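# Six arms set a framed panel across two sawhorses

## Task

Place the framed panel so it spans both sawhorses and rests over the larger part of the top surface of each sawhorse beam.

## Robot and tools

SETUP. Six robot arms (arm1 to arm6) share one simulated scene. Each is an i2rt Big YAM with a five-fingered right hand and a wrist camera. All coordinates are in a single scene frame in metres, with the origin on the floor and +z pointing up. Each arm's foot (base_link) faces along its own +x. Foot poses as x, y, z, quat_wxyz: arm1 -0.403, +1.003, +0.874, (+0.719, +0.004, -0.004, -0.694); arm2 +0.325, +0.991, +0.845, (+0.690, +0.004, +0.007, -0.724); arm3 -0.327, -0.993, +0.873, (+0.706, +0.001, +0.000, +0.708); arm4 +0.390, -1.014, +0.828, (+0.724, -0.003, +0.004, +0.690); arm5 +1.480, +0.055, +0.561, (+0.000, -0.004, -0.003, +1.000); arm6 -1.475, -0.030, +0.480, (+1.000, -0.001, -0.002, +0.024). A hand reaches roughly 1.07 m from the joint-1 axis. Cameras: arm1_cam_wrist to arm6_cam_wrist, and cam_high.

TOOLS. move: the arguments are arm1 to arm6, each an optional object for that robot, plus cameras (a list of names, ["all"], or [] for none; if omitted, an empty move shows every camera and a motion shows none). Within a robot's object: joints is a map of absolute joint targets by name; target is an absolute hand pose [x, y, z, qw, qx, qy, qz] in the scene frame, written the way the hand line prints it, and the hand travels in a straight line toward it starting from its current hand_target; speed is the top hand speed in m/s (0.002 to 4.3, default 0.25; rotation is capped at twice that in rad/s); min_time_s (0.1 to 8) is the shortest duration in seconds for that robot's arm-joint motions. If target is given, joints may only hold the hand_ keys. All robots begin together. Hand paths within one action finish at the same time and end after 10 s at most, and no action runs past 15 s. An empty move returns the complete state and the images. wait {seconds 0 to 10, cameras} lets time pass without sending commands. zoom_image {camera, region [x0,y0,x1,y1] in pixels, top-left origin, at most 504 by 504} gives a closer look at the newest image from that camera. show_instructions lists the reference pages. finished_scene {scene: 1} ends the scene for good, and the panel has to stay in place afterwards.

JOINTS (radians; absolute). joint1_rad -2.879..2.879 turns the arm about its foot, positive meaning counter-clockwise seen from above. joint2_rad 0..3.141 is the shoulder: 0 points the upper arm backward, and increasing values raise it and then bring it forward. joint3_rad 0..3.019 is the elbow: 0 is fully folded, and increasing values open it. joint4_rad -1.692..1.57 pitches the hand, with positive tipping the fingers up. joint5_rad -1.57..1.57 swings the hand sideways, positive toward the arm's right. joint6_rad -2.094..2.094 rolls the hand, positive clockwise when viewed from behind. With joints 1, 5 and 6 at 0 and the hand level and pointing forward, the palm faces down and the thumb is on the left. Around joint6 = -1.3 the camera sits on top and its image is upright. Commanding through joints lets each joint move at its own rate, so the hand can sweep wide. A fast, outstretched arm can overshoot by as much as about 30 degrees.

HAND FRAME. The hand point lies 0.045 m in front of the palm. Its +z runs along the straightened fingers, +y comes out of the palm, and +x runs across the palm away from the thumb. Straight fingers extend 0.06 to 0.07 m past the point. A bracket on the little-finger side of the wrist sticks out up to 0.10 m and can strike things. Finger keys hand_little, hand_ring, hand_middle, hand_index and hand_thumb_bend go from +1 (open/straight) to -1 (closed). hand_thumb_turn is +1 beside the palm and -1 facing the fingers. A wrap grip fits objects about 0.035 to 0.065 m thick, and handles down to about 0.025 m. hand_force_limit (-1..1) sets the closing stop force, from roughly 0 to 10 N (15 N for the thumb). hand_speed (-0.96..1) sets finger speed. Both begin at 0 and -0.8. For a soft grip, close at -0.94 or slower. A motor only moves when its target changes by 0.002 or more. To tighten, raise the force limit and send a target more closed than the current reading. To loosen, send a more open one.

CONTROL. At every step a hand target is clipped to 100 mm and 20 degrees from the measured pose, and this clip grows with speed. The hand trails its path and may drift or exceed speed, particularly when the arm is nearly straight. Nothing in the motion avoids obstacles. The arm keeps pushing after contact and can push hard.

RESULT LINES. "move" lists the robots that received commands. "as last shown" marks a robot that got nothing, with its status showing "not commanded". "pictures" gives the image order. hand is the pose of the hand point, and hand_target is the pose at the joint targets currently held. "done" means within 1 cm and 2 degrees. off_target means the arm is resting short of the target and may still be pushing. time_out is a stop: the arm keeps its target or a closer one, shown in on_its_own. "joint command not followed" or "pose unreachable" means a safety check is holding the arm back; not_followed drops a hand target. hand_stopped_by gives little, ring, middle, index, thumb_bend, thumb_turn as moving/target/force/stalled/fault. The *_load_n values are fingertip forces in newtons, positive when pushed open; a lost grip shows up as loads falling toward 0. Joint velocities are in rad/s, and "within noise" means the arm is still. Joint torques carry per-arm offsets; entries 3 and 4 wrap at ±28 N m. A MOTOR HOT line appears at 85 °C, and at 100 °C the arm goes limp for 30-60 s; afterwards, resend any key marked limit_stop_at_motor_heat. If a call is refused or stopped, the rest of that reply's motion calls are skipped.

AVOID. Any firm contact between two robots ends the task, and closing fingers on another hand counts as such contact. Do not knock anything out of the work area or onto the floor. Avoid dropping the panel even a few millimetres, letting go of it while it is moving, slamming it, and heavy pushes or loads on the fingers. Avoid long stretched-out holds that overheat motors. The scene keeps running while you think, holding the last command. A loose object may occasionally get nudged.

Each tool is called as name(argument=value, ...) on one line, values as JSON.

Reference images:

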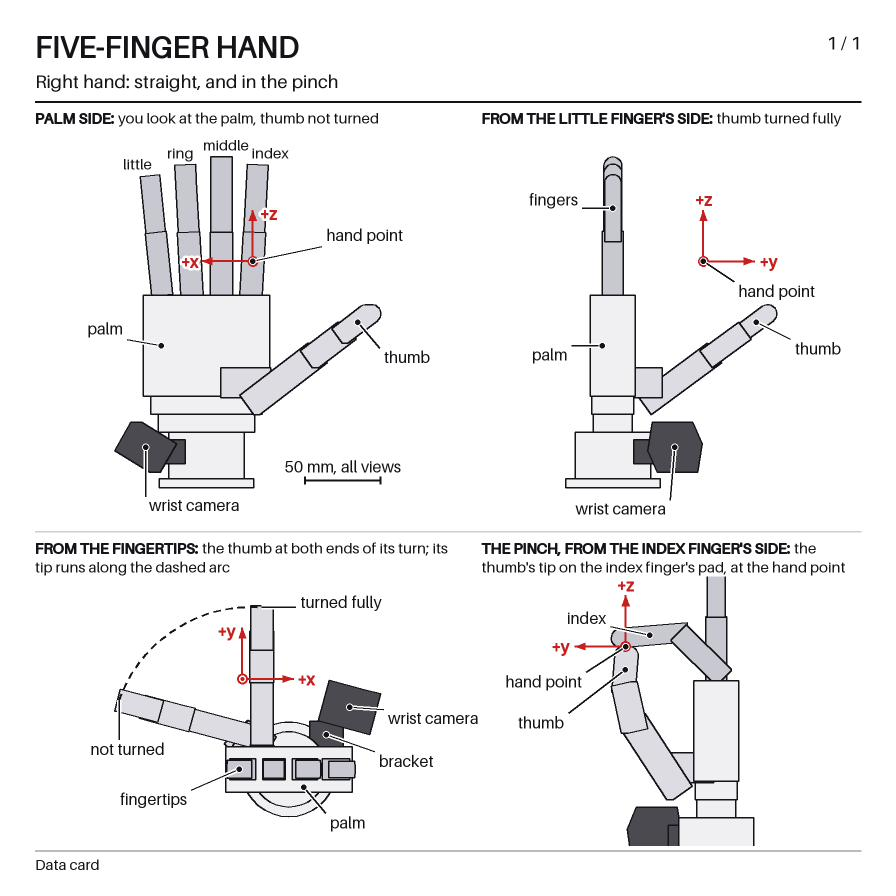

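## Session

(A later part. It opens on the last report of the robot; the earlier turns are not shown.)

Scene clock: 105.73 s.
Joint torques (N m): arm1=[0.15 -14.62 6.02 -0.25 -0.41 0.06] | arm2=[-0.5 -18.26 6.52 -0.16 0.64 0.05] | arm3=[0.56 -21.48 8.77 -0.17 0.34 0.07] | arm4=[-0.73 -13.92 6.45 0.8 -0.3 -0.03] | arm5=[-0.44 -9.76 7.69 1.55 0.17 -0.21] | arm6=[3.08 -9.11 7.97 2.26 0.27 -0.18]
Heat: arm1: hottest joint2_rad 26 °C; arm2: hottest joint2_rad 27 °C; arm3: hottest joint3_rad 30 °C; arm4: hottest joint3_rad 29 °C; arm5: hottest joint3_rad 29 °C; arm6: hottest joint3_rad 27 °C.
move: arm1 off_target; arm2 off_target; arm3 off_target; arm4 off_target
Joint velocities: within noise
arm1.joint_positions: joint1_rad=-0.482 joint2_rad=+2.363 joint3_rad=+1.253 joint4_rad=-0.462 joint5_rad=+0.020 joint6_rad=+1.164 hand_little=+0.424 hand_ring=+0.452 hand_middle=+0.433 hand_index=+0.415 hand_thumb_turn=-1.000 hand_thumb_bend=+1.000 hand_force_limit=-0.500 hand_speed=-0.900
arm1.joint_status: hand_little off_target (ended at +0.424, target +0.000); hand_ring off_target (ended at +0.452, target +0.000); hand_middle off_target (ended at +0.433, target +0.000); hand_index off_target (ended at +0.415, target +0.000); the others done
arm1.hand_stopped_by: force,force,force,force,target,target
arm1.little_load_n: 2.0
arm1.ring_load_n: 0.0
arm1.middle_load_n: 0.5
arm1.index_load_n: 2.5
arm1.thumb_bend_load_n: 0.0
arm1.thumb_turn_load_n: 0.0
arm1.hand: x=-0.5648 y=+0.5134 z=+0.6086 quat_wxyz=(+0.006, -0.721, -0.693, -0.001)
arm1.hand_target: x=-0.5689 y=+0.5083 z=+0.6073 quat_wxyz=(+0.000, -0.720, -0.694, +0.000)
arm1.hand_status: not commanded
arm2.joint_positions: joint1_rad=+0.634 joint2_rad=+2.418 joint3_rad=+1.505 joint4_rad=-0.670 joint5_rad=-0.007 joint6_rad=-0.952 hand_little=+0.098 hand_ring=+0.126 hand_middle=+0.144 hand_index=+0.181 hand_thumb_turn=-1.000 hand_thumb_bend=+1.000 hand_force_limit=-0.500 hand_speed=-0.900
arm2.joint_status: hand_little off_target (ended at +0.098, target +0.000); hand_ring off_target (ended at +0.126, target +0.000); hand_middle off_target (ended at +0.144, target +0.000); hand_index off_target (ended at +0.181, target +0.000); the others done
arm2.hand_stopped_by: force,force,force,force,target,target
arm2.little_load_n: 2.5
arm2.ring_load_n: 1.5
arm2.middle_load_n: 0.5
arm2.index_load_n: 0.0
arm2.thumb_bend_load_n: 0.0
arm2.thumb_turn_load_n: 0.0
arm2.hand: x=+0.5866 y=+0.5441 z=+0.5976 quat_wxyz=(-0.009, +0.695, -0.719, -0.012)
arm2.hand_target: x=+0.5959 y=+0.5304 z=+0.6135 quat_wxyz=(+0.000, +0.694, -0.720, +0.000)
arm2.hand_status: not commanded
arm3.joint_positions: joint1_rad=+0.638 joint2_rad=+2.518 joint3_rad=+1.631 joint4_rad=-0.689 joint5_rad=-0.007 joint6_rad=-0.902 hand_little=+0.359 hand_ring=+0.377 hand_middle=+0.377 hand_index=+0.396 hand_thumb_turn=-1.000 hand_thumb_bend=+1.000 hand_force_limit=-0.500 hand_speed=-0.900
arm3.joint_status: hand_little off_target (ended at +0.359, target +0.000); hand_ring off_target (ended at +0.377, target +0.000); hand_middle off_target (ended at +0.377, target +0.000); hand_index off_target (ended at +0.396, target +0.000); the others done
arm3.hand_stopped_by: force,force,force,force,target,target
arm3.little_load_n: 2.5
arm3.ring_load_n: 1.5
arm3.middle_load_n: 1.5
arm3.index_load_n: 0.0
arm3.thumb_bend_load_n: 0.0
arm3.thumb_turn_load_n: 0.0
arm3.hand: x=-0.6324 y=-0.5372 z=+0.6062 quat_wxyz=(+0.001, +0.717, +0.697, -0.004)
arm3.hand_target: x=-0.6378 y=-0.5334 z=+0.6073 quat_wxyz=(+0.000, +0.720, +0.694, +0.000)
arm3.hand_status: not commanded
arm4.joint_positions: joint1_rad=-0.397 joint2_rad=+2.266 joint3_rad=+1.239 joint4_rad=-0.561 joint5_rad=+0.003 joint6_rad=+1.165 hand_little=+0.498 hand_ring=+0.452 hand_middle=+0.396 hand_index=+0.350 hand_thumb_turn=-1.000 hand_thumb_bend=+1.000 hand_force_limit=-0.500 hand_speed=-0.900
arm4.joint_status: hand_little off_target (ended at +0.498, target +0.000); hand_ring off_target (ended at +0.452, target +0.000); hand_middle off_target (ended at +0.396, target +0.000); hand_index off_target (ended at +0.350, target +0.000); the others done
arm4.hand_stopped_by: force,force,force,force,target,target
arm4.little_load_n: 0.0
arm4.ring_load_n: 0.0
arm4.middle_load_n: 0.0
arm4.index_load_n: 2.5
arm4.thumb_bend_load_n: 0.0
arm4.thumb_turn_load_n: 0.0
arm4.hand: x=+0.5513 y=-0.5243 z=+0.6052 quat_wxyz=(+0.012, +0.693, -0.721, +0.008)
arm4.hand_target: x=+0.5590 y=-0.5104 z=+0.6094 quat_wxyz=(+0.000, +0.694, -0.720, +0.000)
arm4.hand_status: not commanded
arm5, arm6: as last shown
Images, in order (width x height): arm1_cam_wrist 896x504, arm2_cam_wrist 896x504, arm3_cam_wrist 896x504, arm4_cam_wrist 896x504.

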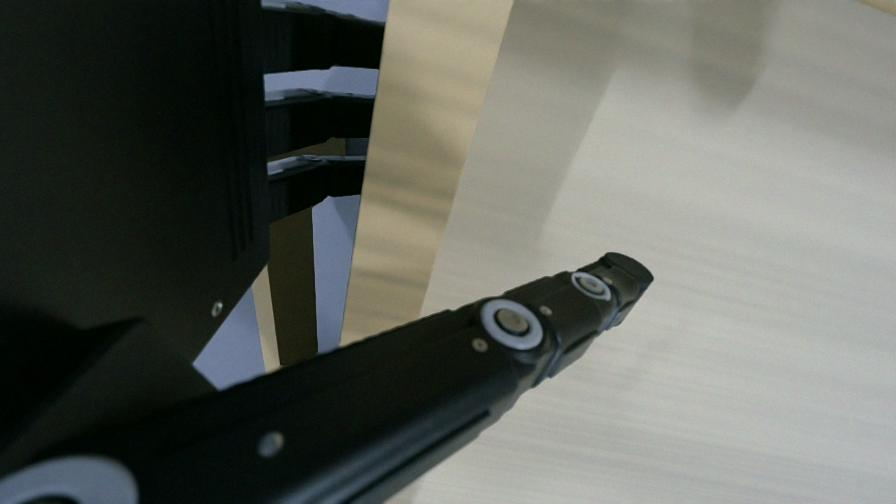

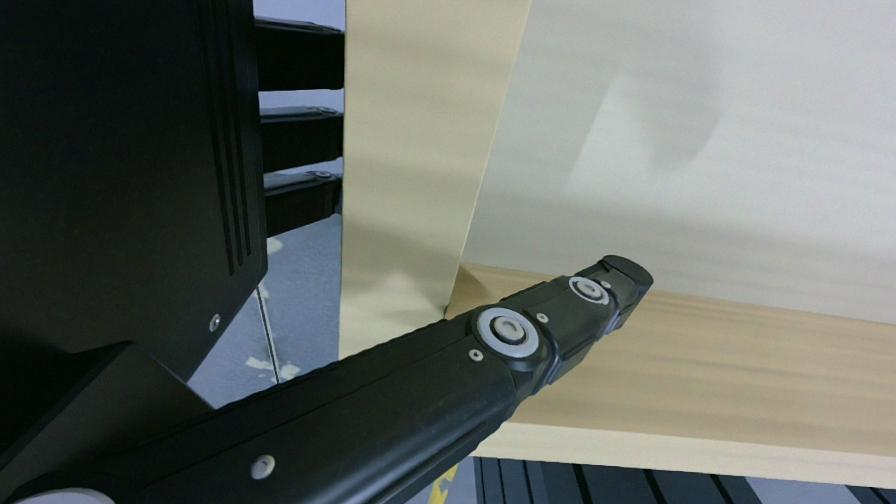

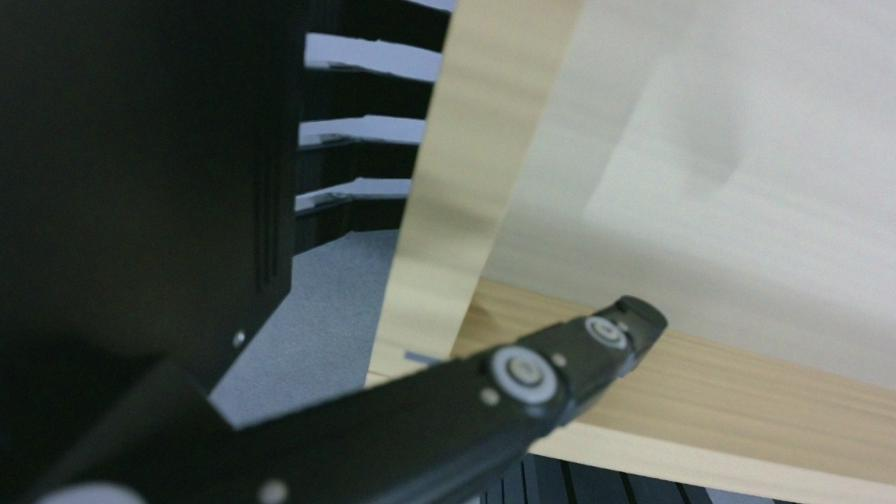

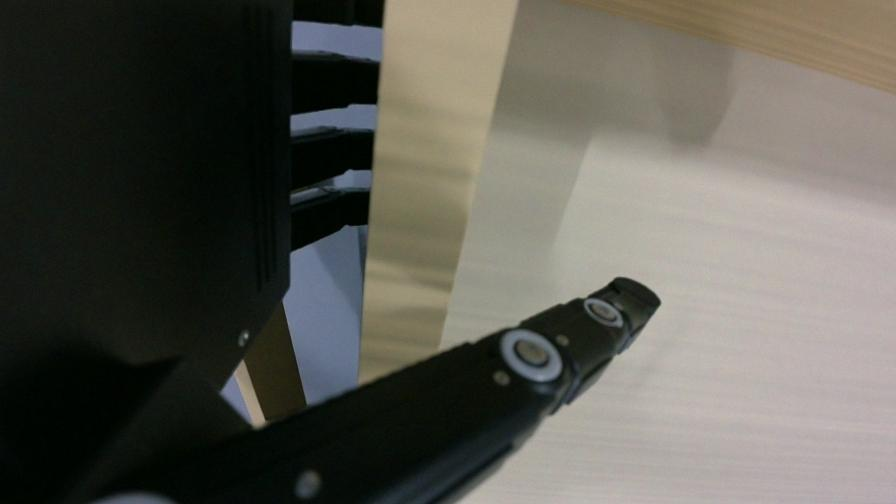

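move(arm1={"joints": {"hand_index": 1.0, "hand_middle": 1.0, "hand_ring": 1.0, "hand_little": 1.0, "hand_speed": -0.5}}, arm2={"joints": {"hand_index": 1.0, "hand_middle": 1.0, "hand_ring": 1.0, "hand_little": 1.0, "hand_speed": -0.5}}, arm3={"joints": {"hand_index": 1.0, "hand_middle": 1.0, "hand_ring": 1.0, "hand_little": 1.0, "hand_speed": -0.5}}, arm4={"joints": {"hand_index": 1.0, "hand_middle": 1.0, "hand_ring": 1.0, "hand_little": 1.0, "hand_speed": -0.5}})

move(arm1={"target": [-0.569, 0.508, 0.79, 0, 0.7204, 0.6936, 0], "speed": 0.2}, arm2={"target": [0.603, 0.532, 0.74, 0, 0.6936, -0.7204, 0], "speed": 0.2}, arm3={"target": [-0.638, -0.533, 0.73, 0, 0.7204, 0.6936, 0], "speed": 0.2}, arm4={"target": [0.565, -0.510, 0.80, 0, 0.6936, -0.7204, 0], "speed": 0.2})

move(arm1={"target": [-0.60, 0.508, 0.79, 0.2166, 0.6871, 0.6615, 0.2086], "speed": 0.2, "joints": {"hand_thumb_turn": 1, "hand_speed": 0.0}}, arm2={"joints": {"hand_thumb_turn": 1, "hand_speed": 0.0}}, arm3={"joints": {"hand_thumb_turn": 1, "hand_speed": 0.0}}, arm4={"target": [0.60, -0.510, 0.80, 0.2086, 0.6615, -0.6871, -0.2166], "speed": 0.2, "joints": {"hand_thumb_turn": 1, "hand_speed": 0.0}}, cameras=["arm1_cam_wrist", "arm2_cam_wrist", "arm3_cam_wrist", "arm4_cam_wrist", "arm5_cam_wrist", "arm6_cam_wrist"])

Scene clock: 115.03 s.
Joint torques (N m): arm1=[0.26 -14.74 5.98 -0.27 -0.1 0.07] | arm2=[-0.5 -18.2 6.5 0.21 0.25 0.05] | arm3=[-0.26 -21.54 8.64 0.03 0.13 0.12] | arm4=[-0.73 -13.86 6.43 0.77 -0.08 -0.03] | arm5=[0.03 -9.58 7.73 1.4 0.17 -0.19] | arm6=[3.08 -9.11 7.97 2.28 0.27 -0.18]
Heat: arm1: hottest joint2_rad 27 °C; arm2: hottest joint2_rad 27 °C; arm3: hottest joint3_rad 30 °C; arm4: hottest joint3_rad 30 °C; arm5: hottest joint3_rad 29 °C; arm6: hottest joint3_rad 28 °C.
move: arm1 done; arm2 done; arm3 done; arm4 done
Joint velocities: within noise
arm1.joint_positions: joint1_rad=-0.482 joint2_rad=+2.363 joint3_rad=+1.253 joint4_rad=-0.462 joint5_rad=+0.013 joint6_rad=+1.164 hand_little=+1.000 hand_ring=+1.000 hand_middle=+1.000 hand_index=+1.000 hand_thumb_turn=-1.000 hand_thumb_bend=+1.000 hand_force_limit=-0.500 hand_speed=-0.500
arm1.joint_status: all done
arm1.hand_stopped_by: target,target,target,target,target,target
arm1.little_load_n: 0.0
arm1.ring_load_n: 0.0
arm1.middle_load_n: 0.0
arm1.index_load_n: 0.0
arm1.thumb_bend_load_n: 0.0
arm1.thumb_turn_load_n: 0.0
arm1.hand: x=-0.5637 y=+0.5127 z=+0.6091 quat_wxyz=(+0.003, -0.721, -0.693, -0.002)
arm1.hand_target: x=-0.5690 y=+0.5082 z=+0.6073 quat_wxyz=(+0.000, -0.720, -0.694, +0.000)
arm1.hand_status: not commanded
arm2.joint_positions: joint1_rad=+0.634 joint2_rad=+2.417 joint3_rad=+1.505 joint4_rad=-0.680 joint5_rad=+0.003 joint6_rad=-0.952 hand_little=+1.000 hand_ring=+1.000 hand_middle=+1.000 hand_index=+1.000 hand_thumb_turn=-1.000 hand_thumb_bend=+1.000 hand_force_limit=-0.500 hand_speed=-0.500
arm2.joint_status: all done
arm2.hand_stopped_by: target,target,target,target,target,target
arm2.little_load_n: 0.0
arm2.ring_load_n: 0.0
arm2.middle_load_n: 0.0
arm2.index_load_n: 0.0
arm2.thumb_bend_load_n: 0.0
arm2.thumb_turn_load_n: 0.0
arm2.hand: x=+0.5838 y=+0.5449 z=+0.5991 quat_wxyz=(-0.005, +0.695, -0.719, -0.017)
arm2.hand_target: x=+0.5959 y=+0.5303 z=+0.6136 quat_wxyz=(+0.000, +0.694, -0.720, +0.000)
arm2.hand_status: not commanded
arm3.joint_positions: joint1_rad=+0.638 joint2_rad=+2.518 joint3_rad=+1.631 joint4_rad=-0.692 joint5_rad=-0.002 joint6_rad=-0.901 hand_little=+1.000 hand_ring=+1.000 hand_middle=+1.000 hand_index=+1.000 hand_thumb_turn=-1.000 hand_thumb_bend=+1.000 hand_force_limit=-0.500 hand_speed=-0.500
arm3.joint_status: all done
arm3.hand_stopped_by: target,target,target,target,target,target
arm3.little_load_n: 0.0
arm3.ring_load_n: 0.0
arm3.middle_load_n: 0.0
arm3.index_load_n: 0.0
arm3.thumb_bend_load_n: 0.0
arm3.thumb_turn_load_n: 0.0
arm3.hand: x=-0.6310 y=-0.5373 z=+0.6065 quat_wxyz=(+0.003, +0.718, +0.697, -0.002)
arm3.hand_target: x=-0.6378 y=-0.5335 z=+0.6073 quat_wxyz=(+0.000, +0.720, +0.694, +0.000)
arm3.hand_status: not commanded
arm4.joint_positions: joint1_rad=-0.397 joint2_rad=+2.266 joint3_rad=+1.239 joint4_rad=-0.561 joint5_rad=-0.002 joint6_rad=+1.165 hand_little=+1.000 hand_ring=+1.000 hand_middle=+1.000 hand_index=+1.000 hand_thumb_turn=-1.000 hand_thumb_bend=+1.000 hand_force_limit=-0.500 hand_speed=-0.500
arm4.joint_status: all done
arm4.hand_stopped_by: target,target,target,target,target,target
arm4.little_load_n: 0.0
arm4.ring_load_n: 0.0
arm4.middle_load_n: 0.0
arm4.index_load_n: 0.0
arm4.thumb_bend_load_n: 0.0
arm4.thumb_turn_load_n: 0.0
arm4.hand: x=+0.5505 y=-0.5239 z=+0.6055 quat_wxyz=(+0.012, +0.693, -0.721, +0.006)
arm4.hand_target: x=+0.5590 y=-0.5104 z=+0.6094 quat_wxyz=(+0.000, +0.694, -0.720, +0.000)
arm4.hand_status: not commanded
arm5, arm6: as last shown
arm6.index_load_n: 0.5
pictures: none

Scene clock: 116.77 s.
Joint torques (N m): arm1=[0.79 -14.21 7.28 -0.51 -0.11 0.11] | arm2=[0.67 -17.44 6.52 0.27 0.26 0.12] | arm3=[-0.03 -21.19 7.3 -0.01 0.14 0.1] | arm4=[-1.14 -13.45 9.57 0.32 -0.08 -0.05] | arm5=[0.26 -10.34 7.76 1.42 0.19 -0.21] | arm6=[3.02 -9.17 7.97 2.26 0.28 -0.18]
Heat: arm1: hottest joint2_rad 27 °C; arm2: hottest joint2_rad 27 °C; arm3: hottest joint3_rad 30 °C; arm4: hottest joint3_rad 30 °C; arm5: hottest joint3_rad 29 °C; arm6: hottest joint3_rad 28 °C.
move: arm1 done; arm2 off_target; arm3 done; arm4 off_target
Joint velocities: within noise
arm1.joint_positions: joint1_rad=-0.482 joint2_rad=+1.985 joint3_rad=+1.220 joint4_rad=-0.798 joint5_rad=+0.013 joint6_rad=+1.164 hand_little=+1.000 hand_ring=+1.000 hand_middle=+1.000 hand_index=+1.000 hand_thumb_turn=-1.000 hand_thumb_bend=+1.000 hand_force_limit=-0.500 hand_speed=-0.500
arm1.joint_status: not commanded
arm1.hand_stopped_by: target,target,target,target,target,target
arm1.little_load_n: 0.0
arm1.ring_load_n: 0.0
arm1.middle_load_n: 0.0
arm1.index_load_n: 0.0
arm1.thumb_bend_load_n: 0.0
arm1.thumb_turn_load_n: 0.0
arm1.hand: x=-0.5682 y=+0.5074 z=+0.7886 quat_wxyz=(+0.001, -0.721, -0.693, +0.002)
arm1.hand_target: x=-0.5691 y=+0.5080 z=+0.7900 quat_wxyz=(+0.000, -0.720, -0.694, +0.000)
arm1.hand_status: done (0.002 m and 0.3 deg from the pose sent, 0.181 m and 0.4 deg at the start)
arm2.joint_positions: joint1_rad=+0.634 joint2_rad=+2.185 joint3_rad=+1.505 joint4_rad=-0.891 joint5_rad=+0.003 joint6_rad=-0.948 hand_little=+1.000 hand_ring=+1.000 hand_middle=+1.000 hand_index=+1.000 hand_thumb_turn=-1.000 hand_thumb_bend=+1.000 hand_force_limit=-0.500 hand_speed=-0.500
arm2.joint_status: not commanded
arm2.hand_stopped_by: target,target,target,target,target,target
arm2.little_load_n: 0.0
arm2.ring_load_n: 0.0
arm2.middle_load_n: 0.0
arm2.index_load_n: 0.0
arm2.thumb_bend_load_n: 0.0
arm2.thumb_turn_load_n: 0.0
arm2.hand: x=+0.5921 y=+0.5314 z=+0.7298 quat_wxyz=(-0.003, +0.694, -0.720, -0.007)
arm2.hand_target: x=+0.6029 y=+0.5320 z=+0.7399 quat_wxyz=(+0.000, +0.694, -0.720, +0.000)
arm2.hand_status: off_target (0.015 m and 0.9 deg from the pose sent, 0.143 m and 2.1 deg at the start)
arm3.joint_positions: joint1_rad=+0.638 joint2_rad=+2.291 joint3_rad=+1.609 joint4_rad=-0.868 joint5_rad=-0.002 joint6_rad=-0.901 hand_little=+1.000 hand_ring=+1.000 hand_middle=+1.000 hand_index=+1.000 hand_thumb_turn=-1.000 hand_thumb_bend=+1.000 hand_force_limit=-0.500 hand_speed=-0.500
arm3.joint_status: not commanded
arm3.hand_stopped_by: target,target,target,target,target,target
arm3.little_load_n: -0.5
arm3.ring_load_n: 0.0
arm3.middle_load_n: 0.0
arm3.index_load_n: 0.0
arm3.thumb_bend_load_n: 0.0
arm3.thumb_turn_load_n: 0.0
arm3.hand: x=-0.6408 y=-0.5240 z=+0.7340 quat_wxyz=(-0.012, +0.717, +0.696, +0.000)
arm3.hand_target: x=-0.6381 y=-0.5329 z=+0.7302 quat_wxyz=(+0.000, +0.720, +0.694, +0.000)
arm3.hand_status: done (0.010 m and 1.4 deg from the pose sent, 0.124 m and 0.6 deg at the start)
arm4.joint_positions: joint1_rad=-0.403 joint2_rad=+1.913 joint3_rad=+1.255 joint4_rad=-0.940 joint5_rad=-0.002 joint6_rad=+1.156 hand_little=+1.000 hand_ring=+1.000 hand_middle=+1.000 hand_index=+1.000 hand_thumb_turn=-1.000 hand_thumb_bend=+1.000 hand_force_limit=-0.500 hand_speed=-0.500
arm4.joint_status: not commanded
arm4.hand_stopped_by: target,target,target,target,target,target
arm4.little_load_n: 0.0
arm4.ring_load_n: 0.0
arm4.middle_load_n: 0.0
arm4.index_load_n: 0.0
arm4.thumb_bend_load_n: 0.0
arm4.thumb_turn_load_n: 0.0
arm4.hand: x=+0.5524 y=-0.5251 z=+0.7852 quat_wxyz=(+0.017, +0.694, -0.720, +0.007)
arm4.hand_target: x=+0.5649 y=-0.5106 z=+0.8002 quat_wxyz=(+0.000, +0.693, -0.721, +0.000)
arm4.hand_status: off_target (0.025 m and 2.2 deg from the pose sent, 0.196 m and 1.6 deg at the start)
arm5, arm6: as last shown
arm6.index_load_n: 0.0
pictures: none

Scene clock: 119.13 s.
Joint torques (N m): arm1=[-0.26 -15.03 8.62 -1.14 -0.54 0.03] | arm2=[0.67 -17.44 6.52 0.25 0.23 0.12] | arm3=[0.21 -20.89 7.38 0.03 0.12 0.06] | arm4=[-0.85 -14.74 9.31 -0.46 -0.52 -0.06] | arm5=[0.15 -10.05 7.54 1.59 0.19 -0.21] | arm6=[3.08 -9.11 7.97 2.26 0.27 -0.18]
Heat: arm1: hottest joint2_rad 27 °C; arm2: hottest joint2_rad 28 °C; arm3: hottest joint3_rad 30 °C; arm4: hottest joint3_rad 30 °C; arm5: hottest joint3_rad 29 °C; arm6: hottest joint3_rad 28 °C.
move: arm1 done; arm2 done; arm3 done; arm4 off_target
Joint velocities: within noise
arm1.joint_positions: joint1_rad=-0.683 joint2_rad=+2.273 joint3_rad=+1.533 joint4_rad=-1.205 joint5_rad=-0.474 joint6_rad=+0.866 hand_little=+1.000 hand_ring=+1.000 hand_middle=+1.000 hand_index=+1.000 hand_thumb_turn=+1.000 hand_thumb_bend=+1.000 hand_force_limit=-0.500 hand_speed=+0.000
arm1.joint_status: all done
arm1.hand_stopped_by: target,target,target,target,target,target
arm1.little_load_n: 0.0
arm1.ring_load_n: 0.0
arm1.middle_load_n: 0.0
arm1.index_load_n: 0.0
arm1.thumb_bend_load_n: 0.0
arm1.thumb_turn_load_n: 0.0
arm1.hand: x=-0.5915 y=+0.5106 z=+0.7941 quat_wxyz=(-0.213, -0.687, -0.663, -0.208)
arm1.hand_target: x=-0.5998 y=+0.5083 z=+0.7900 quat_wxyz=(-0.217, -0.687, -0.661, -0.208)
arm1.hand_status: done (0.010 m and 0.4 deg from the pose sent, 0.032 m and 35.2 deg at the start)
arm2.joint_positions: joint1_rad=+0.634 joint2_rad=+2.185 joint3_rad=+1.505 joint4_rad=-0.891 joint5_rad=+0.003 joint6_rad=-0.948 hand_little=+1.000 hand_ring=+1.000 hand_middle=+1.000 hand_index=+1.000 hand_thumb_turn=+1.000 hand_thumb_bend=+1.000 hand_force_limit=-0.500 hand_speed=+0.000
arm2.joint_status: all done
arm2.hand_stopped_by: target,target,target,target,target,target
arm2.little_load_n: 0.0
arm2.ring_load_n: 0.0
arm2.middle_load_n: 0.0
arm2.index_load_n: 0.0
arm2.thumb_bend_load_n: 0.0
arm2.thumb_turn_load_n: 0.0
arm2.hand: x=+0.5921 y=+0.5315 z=+0.7298 quat_wxyz=(-0.003, +0.693, -0.721, -0.007)
arm2.hand_target: x=+0.6029 y=+0.5320 z=+0.7399 quat_wxyz=(+0.000, +0.694, -0.720, +0.000)
arm2.hand_status: not commanded
arm3.joint_positions: joint1_rad=+0.638 joint2_rad=+2.291 joint3_rad=+1.609 joint4_rad=-0.868 joint5_rad=-0.001 joint6_rad=-0.901 hand_little=+1.000 hand_ring=+1.000 hand_middle=+1.000 hand_index=+1.000 hand_thumb_turn=+1.000 hand_thumb_bend=+1.000 hand_force_limit=-0.500 hand_speed=+0.000
arm3.joint_status: all done
arm3.hand_stopped_by: target,target,target,target,target,target
arm3.little_load_n: 0.0
arm3.ring_load_n: 0.0
arm3.middle_load_n: 0.0
arm3.index_load_n: 0.0
arm3.thumb_bend_load_n: -0.5
arm3.thumb_turn_load_n: 0.0
arm3.hand: x=-0.6408 y=-0.5240 z=+0.7340 quat_wxyz=(-0.012, +0.718, +0.696, +0.001)
arm3.hand_target: x=-0.6381 y=-0.5328 z=+0.7302 quat_wxyz=(+0.000, +0.720, +0.694, +0.000)
arm3.hand_status: not commanded
arm4.joint_positions: joint1_rad=-0.615 joint2_rad=+2.222 joint3_rad=+1.586 joint4_rad=-1.340 joint5_rad=-0.484 joint6_rad=+0.849 hand_little=+1.000 hand_ring=+1.000 hand_middle=+1.000 hand_index=+1.000 hand_thumb_turn=+1.000 hand_thumb_bend=+1.000 hand_force_limit=-0.500 hand_speed=+0.000
arm4.joint_status: all done
arm4.hand_stopped_by: target,target,target,target,target,target
arm4.little_load_n: 0.0
arm4.ring_load_n: 0.0
arm4.middle_load_n: 0.0
arm4.index_load_n: 0.0
arm4.thumb_bend_load_n: 0.0
arm4.thumb_turn_load_n: 0.0
arm4.hand: x=+0.5889 y=-0.5200 z=+0.7951 quat_wxyz=(+0.220, +0.657, -0.689, -0.212)
arm4.hand_target: x=+0.5999 y=-0.5104 z=+0.8002 quat_wxyz=(+0.208, +0.661, -0.687, -0.217)
arm4.hand_status: off_target (0.016 m and 1.5 deg from the pose sent, 0.052 m and 34.3 deg at the start)
arm5, arm6: as last shown
arm5.middle_load_n: -0.5
Images, in order (width x height): arm1_cam_wrist 896x504, arm2_cam_wrist 896x504, arm3_cam_wrist 896x504, arm4_cam_wrist 896x504, arm5_cam_wrist 896x504, arm6_cam_wrist 896x504.

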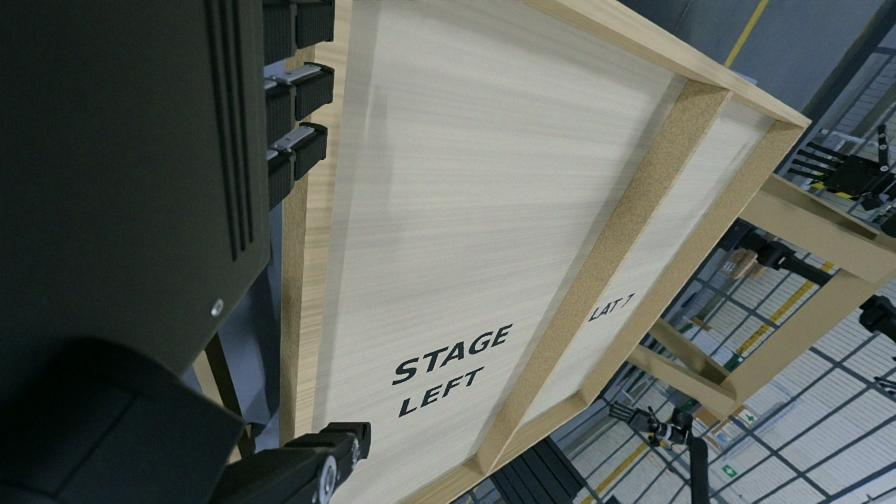

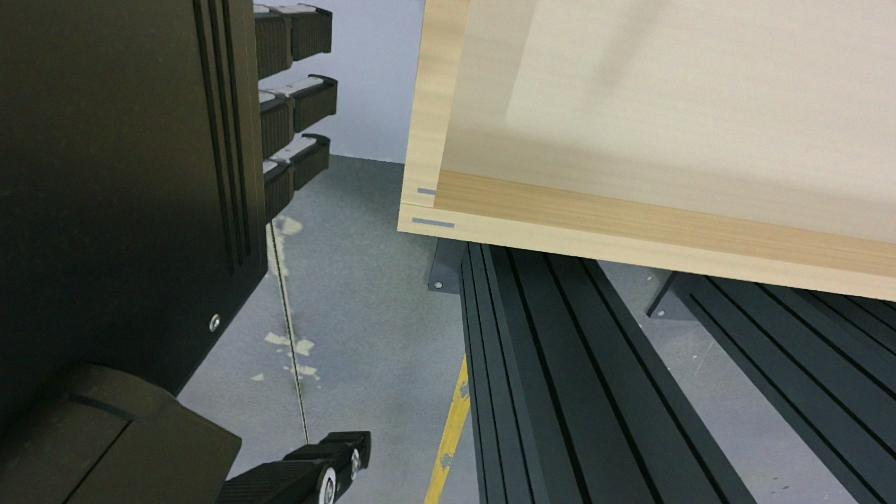

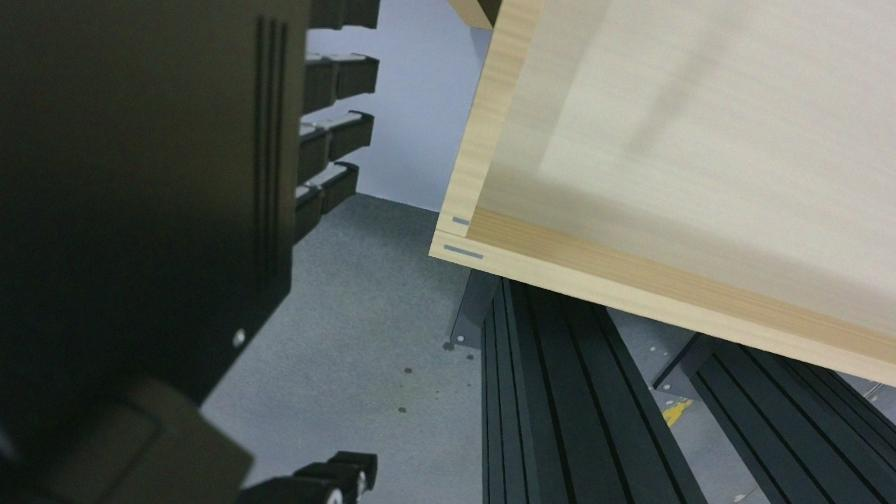

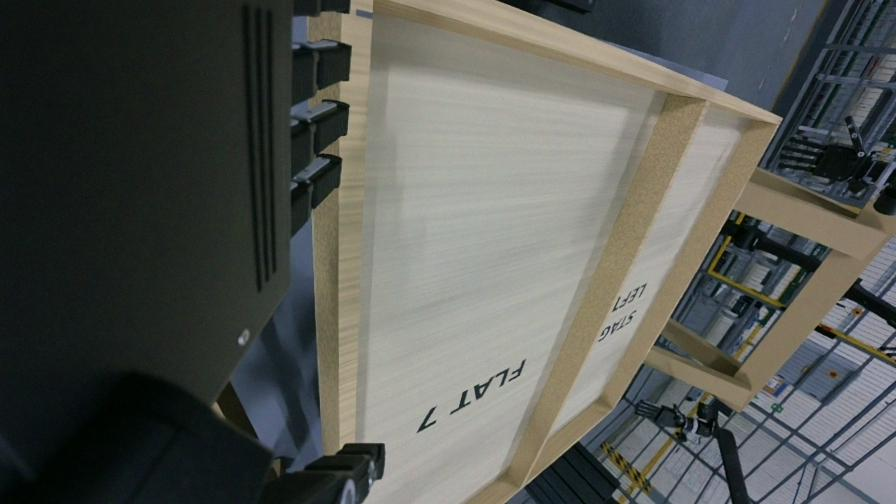

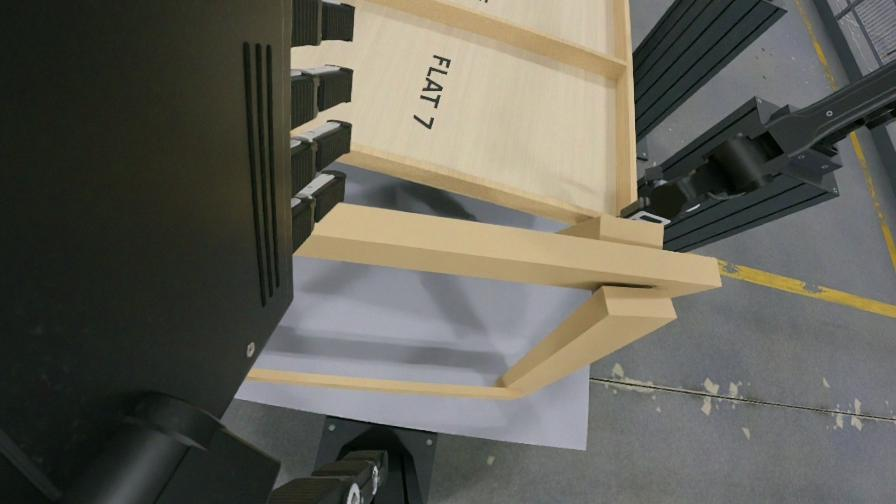

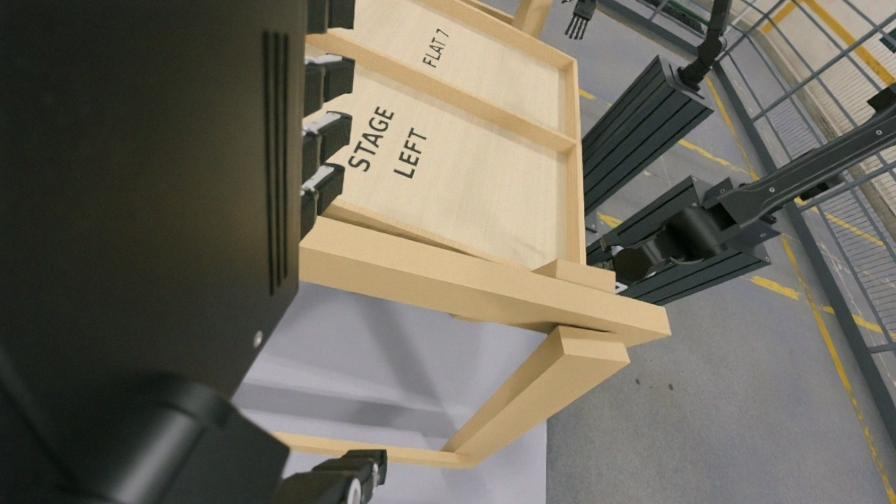

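move(arm1={"target": [-0.626, 0.508, 0.77, 0.2166, 0.6871, 0.6615, 0.2086], "speed": 0.15}, arm2={"target": [0.5956, 0.533, 0.72, 0, 0.6936, -0.7204, 0], "speed": 0.1}, arm3={"target": [-0.634, -0.536, 0.71, 0, 0.7204, 0.6936, 0], "speed": 0.1}, arm4={"target": [0.614, -0.505, 0.77, 0.2086, 0.6615, -0.6871, -0.2166], "speed": 0.15})

move(arm1={"target": [-0.626, 0.508, 0.61, 0.2166, 0.6871, 0.6615, 0.2086], "speed": 0.12}, arm2={"target": [0.5956, 0.533, 0.585, 0, 0.6936, -0.7204, 0], "speed": 0.1}, arm3={"target": [-0.634, -0.536, 0.573, 0, 0.7204, 0.6936, 0], "speed": 0.1}, arm4={"target": [0.614, -0.505, 0.615, 0.2086, 0.6615, -0.6871, -0.2166], "speed": 0.12}, cameras=["arm1_cam_wrist", "arm2_cam_wrist", "arm3_cam_wrist", "arm4_cam_wrist", "arm5_cam_wrist", "arm6_cam_wrist", "cam_high"])

Scene clock: 121.73 s.
Joint torques (N m): arm1=[0.79 -15.62 8.66 -1.21 -0.32 0.06] | arm2=[-0.21 -15.85 5.48 0.95 0.24 0.04] | arm3=[-0.67 -18.9 7.19 0.92 0.08 0.02] | arm4=[-1.08 -15.44 9.06 0.12 -0.35 -0.06] | arm5=[0.09 -9.76 7.61 1.43 0.16 -0.18] | arm6=[3.08 -9.11 7.97 2.28 0.28 -0.18]
Heat: arm1: hottest joint2_rad 27 °C; arm2: hottest joint2_rad 28 °C; arm3: hottest joint3_rad 30 °C; arm4: hottest joint3_rad 30 °C; arm5: hottest joint3_rad 30 °C; arm6: hottest joint3_rad 28 °C.
move: arm1 done; arm2 done; arm3 off_target; arm4 off_target
Joint velocities: within noise
arm1.joint_positions: joint1_rad=-0.721 joint2_rad=+2.343 joint3_rad=+1.610 joint4_rad=-1.227 joint5_rad=-0.466 joint6_rad=+0.830 hand_little=+1.000 hand_ring=+1.000 hand_middle=+1.000 hand_index=+1.000 hand_thumb_turn=+1.000 hand_thumb_bend=+1.000 hand_force_limit=-0.500 hand_speed=+0.000
arm1.joint_status: not commanded
arm1.hand_stopped_by: target,target,target,target,target,target
arm1.little_load_n: 0.0
arm1.ring_load_n: 0.0
arm1.middle_load_n: 0.5
arm1.index_load_n: 0.0
arm1.thumb_bend_load_n: 0.0
arm1.thumb_turn_load_n: 0.0
arm1.hand: x=-0.6186 y=+0.5095 z=+0.7754 quat_wxyz=(-0.216, -0.687, -0.662, -0.208)
arm1.hand_target: x=-0.6259 y=+0.5082 z=+0.7701 quat_wxyz=(-0.217, -0.687, -0.661, -0.208)
arm1.hand_status: done (0.009 m and 0.1 deg from the pose sent, 0.042 m and 0.4 deg at the start)
arm2.joint_positions: joint1_rad=+0.634 joint2_rad=+2.188 joint3_rad=+1.494 joint4_rad=-0.863 joint5_rad=+0.003 joint6_rad=-0.948 hand_little=+1.000 hand_ring=+1.000 hand_middle=+1.000 hand_index=+1.000 hand_thumb_turn=+1.000 hand_thumb_bend=+1.000 hand_force_limit=-0.500 hand_speed=+0.000
arm2.joint_status: not commanded
arm2.hand_stopped_by: target,target,target,target,target,target
arm2.little_load_n: 0.0
arm2.ring_load_n: 0.0
arm2.middle_load_n: 0.0
arm2.index_load_n: 0.0
arm2.thumb_bend_load_n: 0.0
arm2.thumb_turn_load_n: 0.0
arm2.hand: x=+0.5928 y=+0.5305 z=+0.7240 quat_wxyz=(-0.002, +0.693, -0.721, +0.000)
arm2.hand_target: x=+0.5955 y=+0.5331 z=+0.7199 quat_wxyz=(+0.000, +0.694, -0.720, +0.000)
arm2.hand_status: done (0.005 m and 0.2 deg from the pose sent, 0.010 m and 0.9 deg at the start)
arm3.joint_positions: joint1_rad=+0.638 joint2_rad=+2.292 joint3_rad=+1.589 joint4_rad=-0.845 joint5_rad=-0.001 joint6_rad=-0.901 hand_little=+1.000 hand_ring=+1.000 hand_middle=+1.000 hand_index=+1.000 hand_thumb_turn=+1.000 hand_thumb_bend=+1.000 hand_force_limit=-0.500 hand_speed=+0.000
arm3.joint_status: not commanded
arm3.hand_stopped_by: target,target,target,target,target,target
arm3.little_load_n: 0.0
arm3.ring_load_n: 0.0
arm3.middle_load_n: 0.0
arm3.index_load_n: 0.0
arm3.thumb_bend_load_n: 0.0
arm3.thumb_turn_load_n: 0.0
arm3.hand: x=-0.6383 y=-0.5274 z=+0.7278 quat_wxyz=(-0.013, +0.718, +0.696, +0.001)
arm3.hand_target: x=-0.6337 y=-0.5363 z=+0.7106 quat_wxyz=(+0.000, +0.720, +0.694, +0.000)
arm3.hand_status: off_target (0.020 m and 1.5 deg from the pose sent, 0.028 m and 1.4 deg at the start)
arm4.joint_positions: joint1_rad=-0.624 joint2_rad=+2.301 joint3_rad=+1.639 joint4_rad=-1.337 joint5_rad=-0.483 joint6_rad=+0.835 hand_little=+1.000 hand_ring=+1.000 hand_middle=+1.000 hand_index=+1.000 hand_thumb_turn=+1.000 hand_thumb_bend=+1.000 hand_force_limit=-0.500 hand_speed=+0.000
arm4.joint_status: not commanded
arm4.hand_stopped_by: target,target,target,target,target,target
arm4.little_load_n: 0.0
arm4.ring_load_n: 0.0
arm4.middle_load_n: 0.0
arm4.index_load_n: 0.0
arm4.thumb_bend_load_n: 0.0
arm4.thumb_turn_load_n: 0.0
arm4.hand: x=+0.5990 y=-0.5161 z=+0.7660 quat_wxyz=(+0.229, +0.655, -0.688, -0.213)
arm4.hand_target: x=+0.6138 y=-0.5056 z=+0.7703 quat_wxyz=(+0.209, +0.661, -0.687, -0.216)
arm4.hand_status: off_target (0.019 m and 2.4 deg from the pose sent, 0.039 m and 1.5 deg at the start)
arm5, arm6: as last shown
pictures: none

Scene clock: 123.93 s.
Joint torques (N m): arm1=[-0.15 -16.62 6.98 -0.61 -0.3 0.04] | arm2=[-0.38 -15.44 7.69 1.33 0.28 0.03] | arm3=[0.26 -19.31 9.11 0.66 0.1 0.1] | arm4=[-0.97 -16.09 7.38 0.18 -0.38 -0.04] | arm5=[-0.21 -9.58 7.77 1.81 0.2 -0.2] | arm6=[3.08 -9.11 7.95 2.28 0.27 -0.18]
Heat: arm1: hottest joint2_rad 27 °C; arm2: hottest joint2_rad 28 °C; arm3: hottest joint3_rad 30 °C; arm4: hottest joint3_rad 30 °C; arm5: hottest joint3_rad 30 °C; arm6: hottest joint3_rad 28 °C.
move: arm1 off_target; arm2 off_target; arm3 off_target; arm4 off_target
Joint velocities: within noise
arm1.joint_positions: joint1_rad=-0.721 joint2_rad=+2.670 joint3_rad=+1.755 joint4_rad=-1.061 joint5_rad=-0.466 joint6_rad=+0.827 hand_little=+1.000 hand_ring=+1.000 hand_middle=+1.000 hand_index=+1.000 hand_thumb_turn=+1.000 hand_thumb_bend=+1.000 hand_force_limit=-0.500 hand_speed=+0.000
arm1.joint_status: not commanded
arm1.hand_stopped_by: target,target,target,target,target,target
arm1.little_load_n: 0.0
arm1.ring_load_n: 0.0
arm1.middle_load_n: 0.0
arm1.index_load_n: 0.0
arm1.thumb_bend_load_n: -0.5
arm1.thumb_turn_load_n: 0.0
arm1.hand: x=-0.6178 y=+0.5085 z=+0.6178 quat_wxyz=(-0.216, -0.687, -0.660, -0.215)
arm1.hand_target: x=-0.6259 y=+0.5082 z=+0.6102 quat_wxyz=(-0.217, -0.687, -0.661, -0.208)
arm1.hand_status: off_target (0.011 m and 0.7 deg from the pose sent, 0.166 m and 0.1 deg at the start)
arm2.joint_positions: joint1_rad=+0.634 joint2_rad=+2.435 joint3_rad=+1.499 joint4_rad=-0.666 joint5_rad=+0.001 joint6_rad=-0.948 hand_little=+1.000 hand_ring=+1.000 hand_middle=+1.000 hand_index=+1.000 hand_thumb_turn=+1.000 hand_thumb_bend=+1.000 hand_force_limit=-0.500 hand_speed=+0.000
arm2.joint_status: not commanded
arm2.hand_stopped_by: target,target,target,target,target,target
arm2.little_load_n: 0.0
arm2.ring_load_n: 0.0
arm2.middle_load_n: 0.0
arm2.index_load_n: 0.0
arm2.thumb_bend_load_n: 0.0
arm2.thumb_turn_load_n: 0.0
arm2.hand: x=+0.5805 y=+0.5513 z=+0.5883 quat_wxyz=(-0.006, +0.693, -0.720, -0.023)
arm2.hand_target: x=+0.5953 y=+0.5335 z=+0.5859 quat_wxyz=(+0.000, +0.694, -0.720, +0.000)
arm2.hand_status: off_target (0.024 m and 2.7 deg from the pose sent, 0.139 m and 0.2 deg at the start)
arm3.joint_positions: joint1_rad=+0.638 joint2_rad=+2.567 joint3_rad=+1.638 joint4_rad=-0.663 joint5_rad=-0.001 joint6_rad=-0.901 hand_little=+1.000 hand_ring=+1.000 hand_middle=+1.000 hand_index=+1.000 hand_thumb_turn=+1.000 hand_thumb_bend=+1.000 hand_force_limit=-0.500 hand_speed=+0.000
arm3.joint_status: not commanded
arm3.hand_stopped_by: target,target,target,target,target,target
arm3.little_load_n: 0.0
arm3.ring_load_n: 0.0
arm3.middle_load_n: 0.0
arm3.index_load_n: 0.0
arm3.thumb_bend_load_n: 0.0
arm3.thumb_turn_load_n: 0.0
arm3.hand: x=-0.6259 y=-0.5441 z=+0.5803 quat_wxyz=(+0.009, +0.718, +0.696, -0.002)
arm3.hand_target: x=-0.6337 y=-0.5364 z=+0.5732 quat_wxyz=(+0.000, +0.720, +0.694, +0.000)
arm3.hand_status: off_target (0.014 m and 1.2 deg from the pose sent, 0.155 m and 1.5 deg at the start)
arm4.joint_positions: joint1_rad=-0.624 joint2_rad=+2.589 joint3_rad=+1.727 joint4_rad=-1.131 joint5_rad=-0.483 joint6_rad=+0.835 hand_little=+1.000 hand_ring=+1.000 hand_middle=+1.000 hand_index=+1.000 hand_thumb_turn=+1.000 hand_thumb_bend=+1.000 hand_force_limit=-0.500 hand_speed=+0.000
arm4.joint_status: not commanded
arm4.hand_stopped_by: target,target,target,target,target,target
arm4.little_load_n: 0.0
arm4.ring_load_n: 0.0
arm4.middle_load_n: 0.0
arm4.index_load_n: 0.0
arm4.thumb_bend_load_n: 0.0
arm4.thumb_turn_load_n: 0.0
arm4.hand: x=+0.6010 y=-0.5150 z=+0.6143 quat_wxyz=(+0.226, +0.656, -0.688, -0.213)
arm4.hand_target: x=+0.6139 y=-0.5053 z=+0.6155 quat_wxyz=(+0.208, +0.662, -0.687, -0.216)
arm4.hand_status: off_target (0.016 m and 2.1 deg from the pose sent, 0.152 m and 2.4 deg at the start)
arm5.joint_positions: joint1_rad=+0.168 joint2_rad=+1.562 joint3_rad=+2.554 joint4_rad=-1.696 joint5_rad=+0.126 joint6_rad=-1.484 hand_little=+1.000 hand_ring=+1.000 hand_middle=+1.000 hand_index=+1.000 hand_thumb_turn=+1.000 hand_thumb_bend=+1.000 hand_force_limit=+0.000 hand_speed=-0.800
arm5.joint_status: not commanded
arm5.hand_stopped_by: target,target,target,target,target,target
arm5.little_load_n: 0.0
arm5.ring_load_n: 0.0
arm5.middle_load_n: 0.0
arm5.index_load_n: 0.0
arm5.thumb_bend_load_n: 0.0
arm5.thumb_turn_load_n: 0.0
arm5.hand: x=+0.9981 y=+0.0538 z=+1.1911 quat_wxyz=(-0.419, -0.011, +0.908, +0.006)
arm5.hand_target: x=+1.0003 y=+0.0501 z=+1.1989 quat_wxyz=(-0.425, -0.023, +0.905, +0.008)
arm5.hand_status: not commanded
arm6.joint_positions: joint1_rad=+0.087 joint2_rad=+1.639 joint3_rad=+2.826 joint4_rad=-1.674 joint5_rad=+0.151 joint6_rad=-1.600 hand_little=+1.000 hand_ring=+1.000 hand_middle=+1.000 hand_index=+1.000 hand_thumb_turn=+1.000 hand_thumb_bend=+1.000 hand_force_limit=+0.000 hand_speed=-0.800
arm6.joint_status: not commanded
arm6.hand_stopped_by: target,target,target,target,target,target
arm6.little_load_n: 0.0
arm6.ring_load_n: 0.0
arm6.middle_load_n: 0.0
arm6.index_load_n: 0.0
arm6.thumb_bend_load_n: 0.0
arm6.thumb_turn_load_n: 0.0
arm6.hand: x=-0.9988 y=-0.0544 z=+1.1946 quat_wxyz=(+0.038, +0.853, +0.032, +0.519)
arm6.hand_target: x=-1.0004 y=-0.0501 z=+1.1989 quat_wxyz=(+0.039, +0.851, +0.041, +0.523)
arm6.hand_status: not commanded
Images, in order (width x height): arm1_cam_wrist 896x504, arm2_cam_wrist 896x504, arm3_cam_wrist 896x504, arm4_cam_wrist 896x504, arm5_cam_wrist 896x504, arm6_cam_wrist 896x504, cam_high 896x504.

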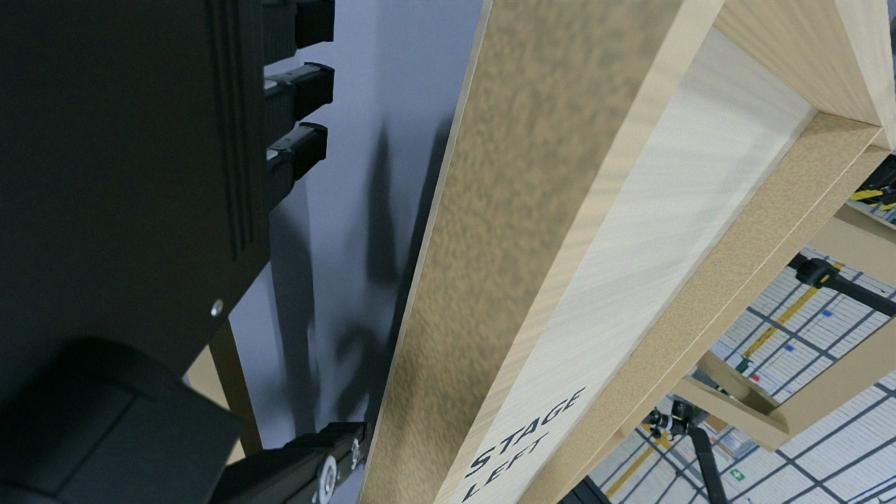

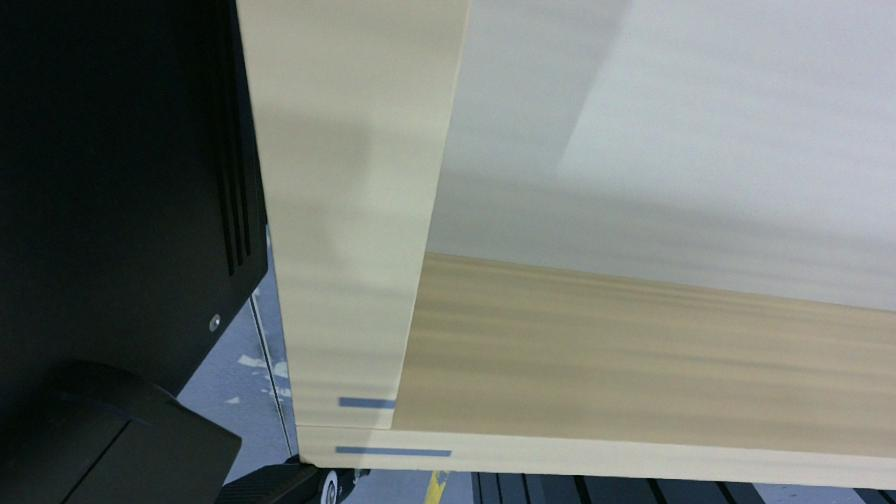

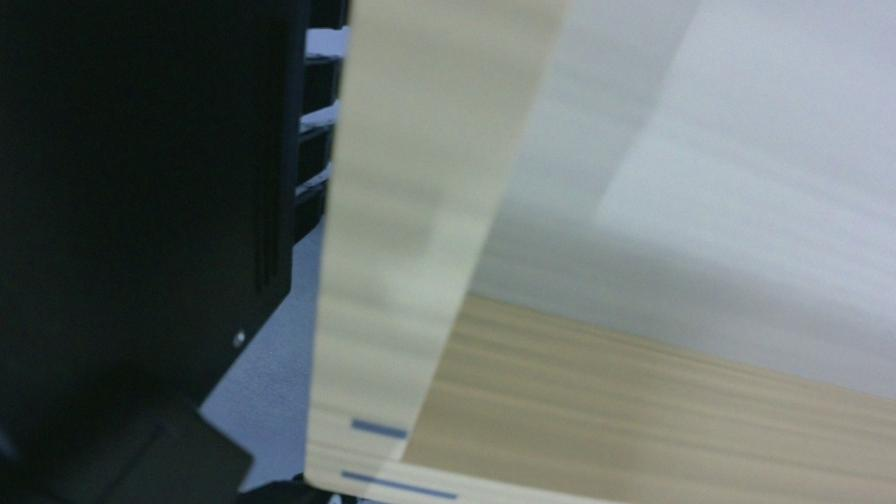

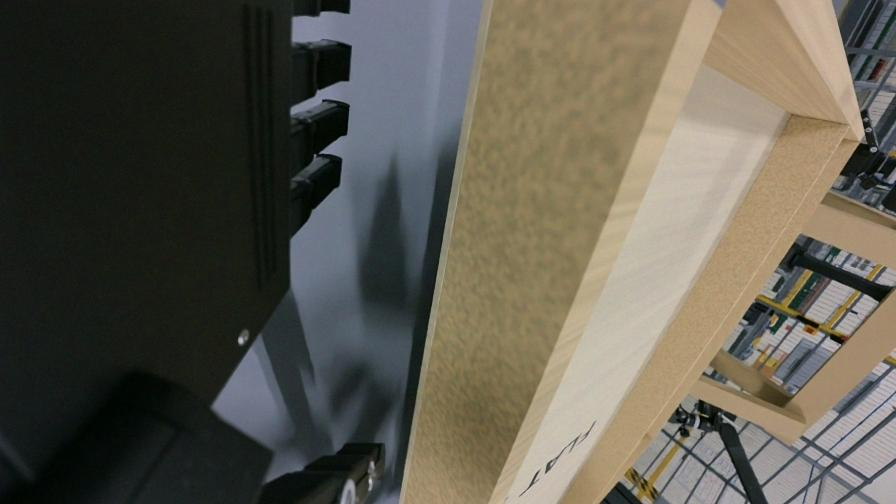

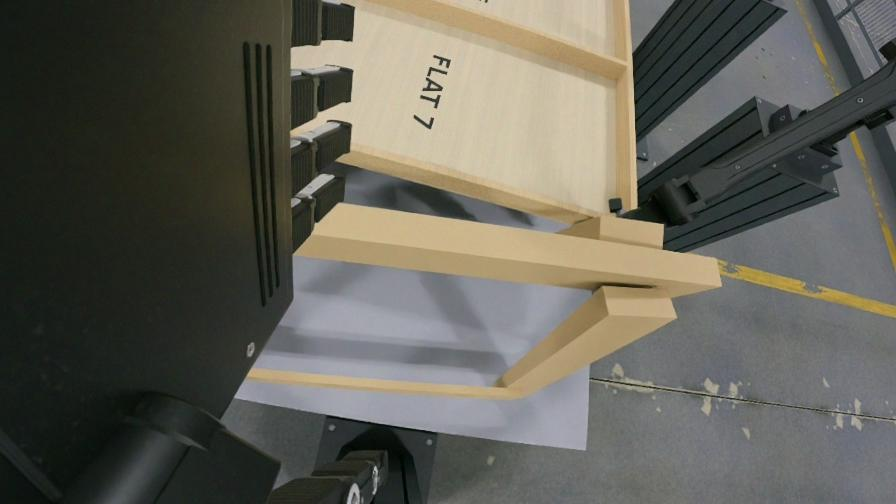

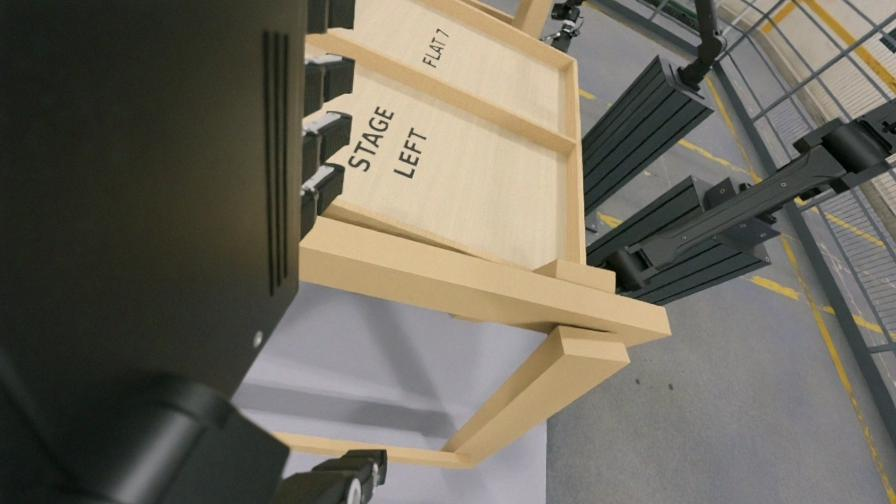

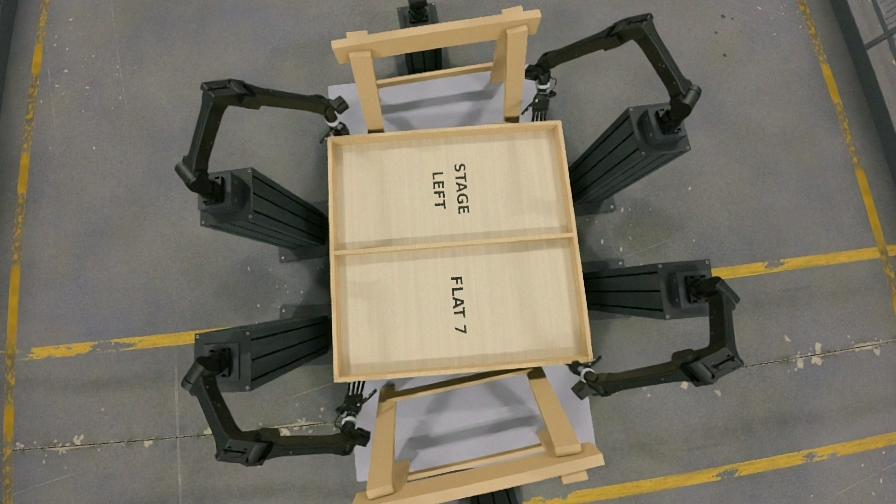

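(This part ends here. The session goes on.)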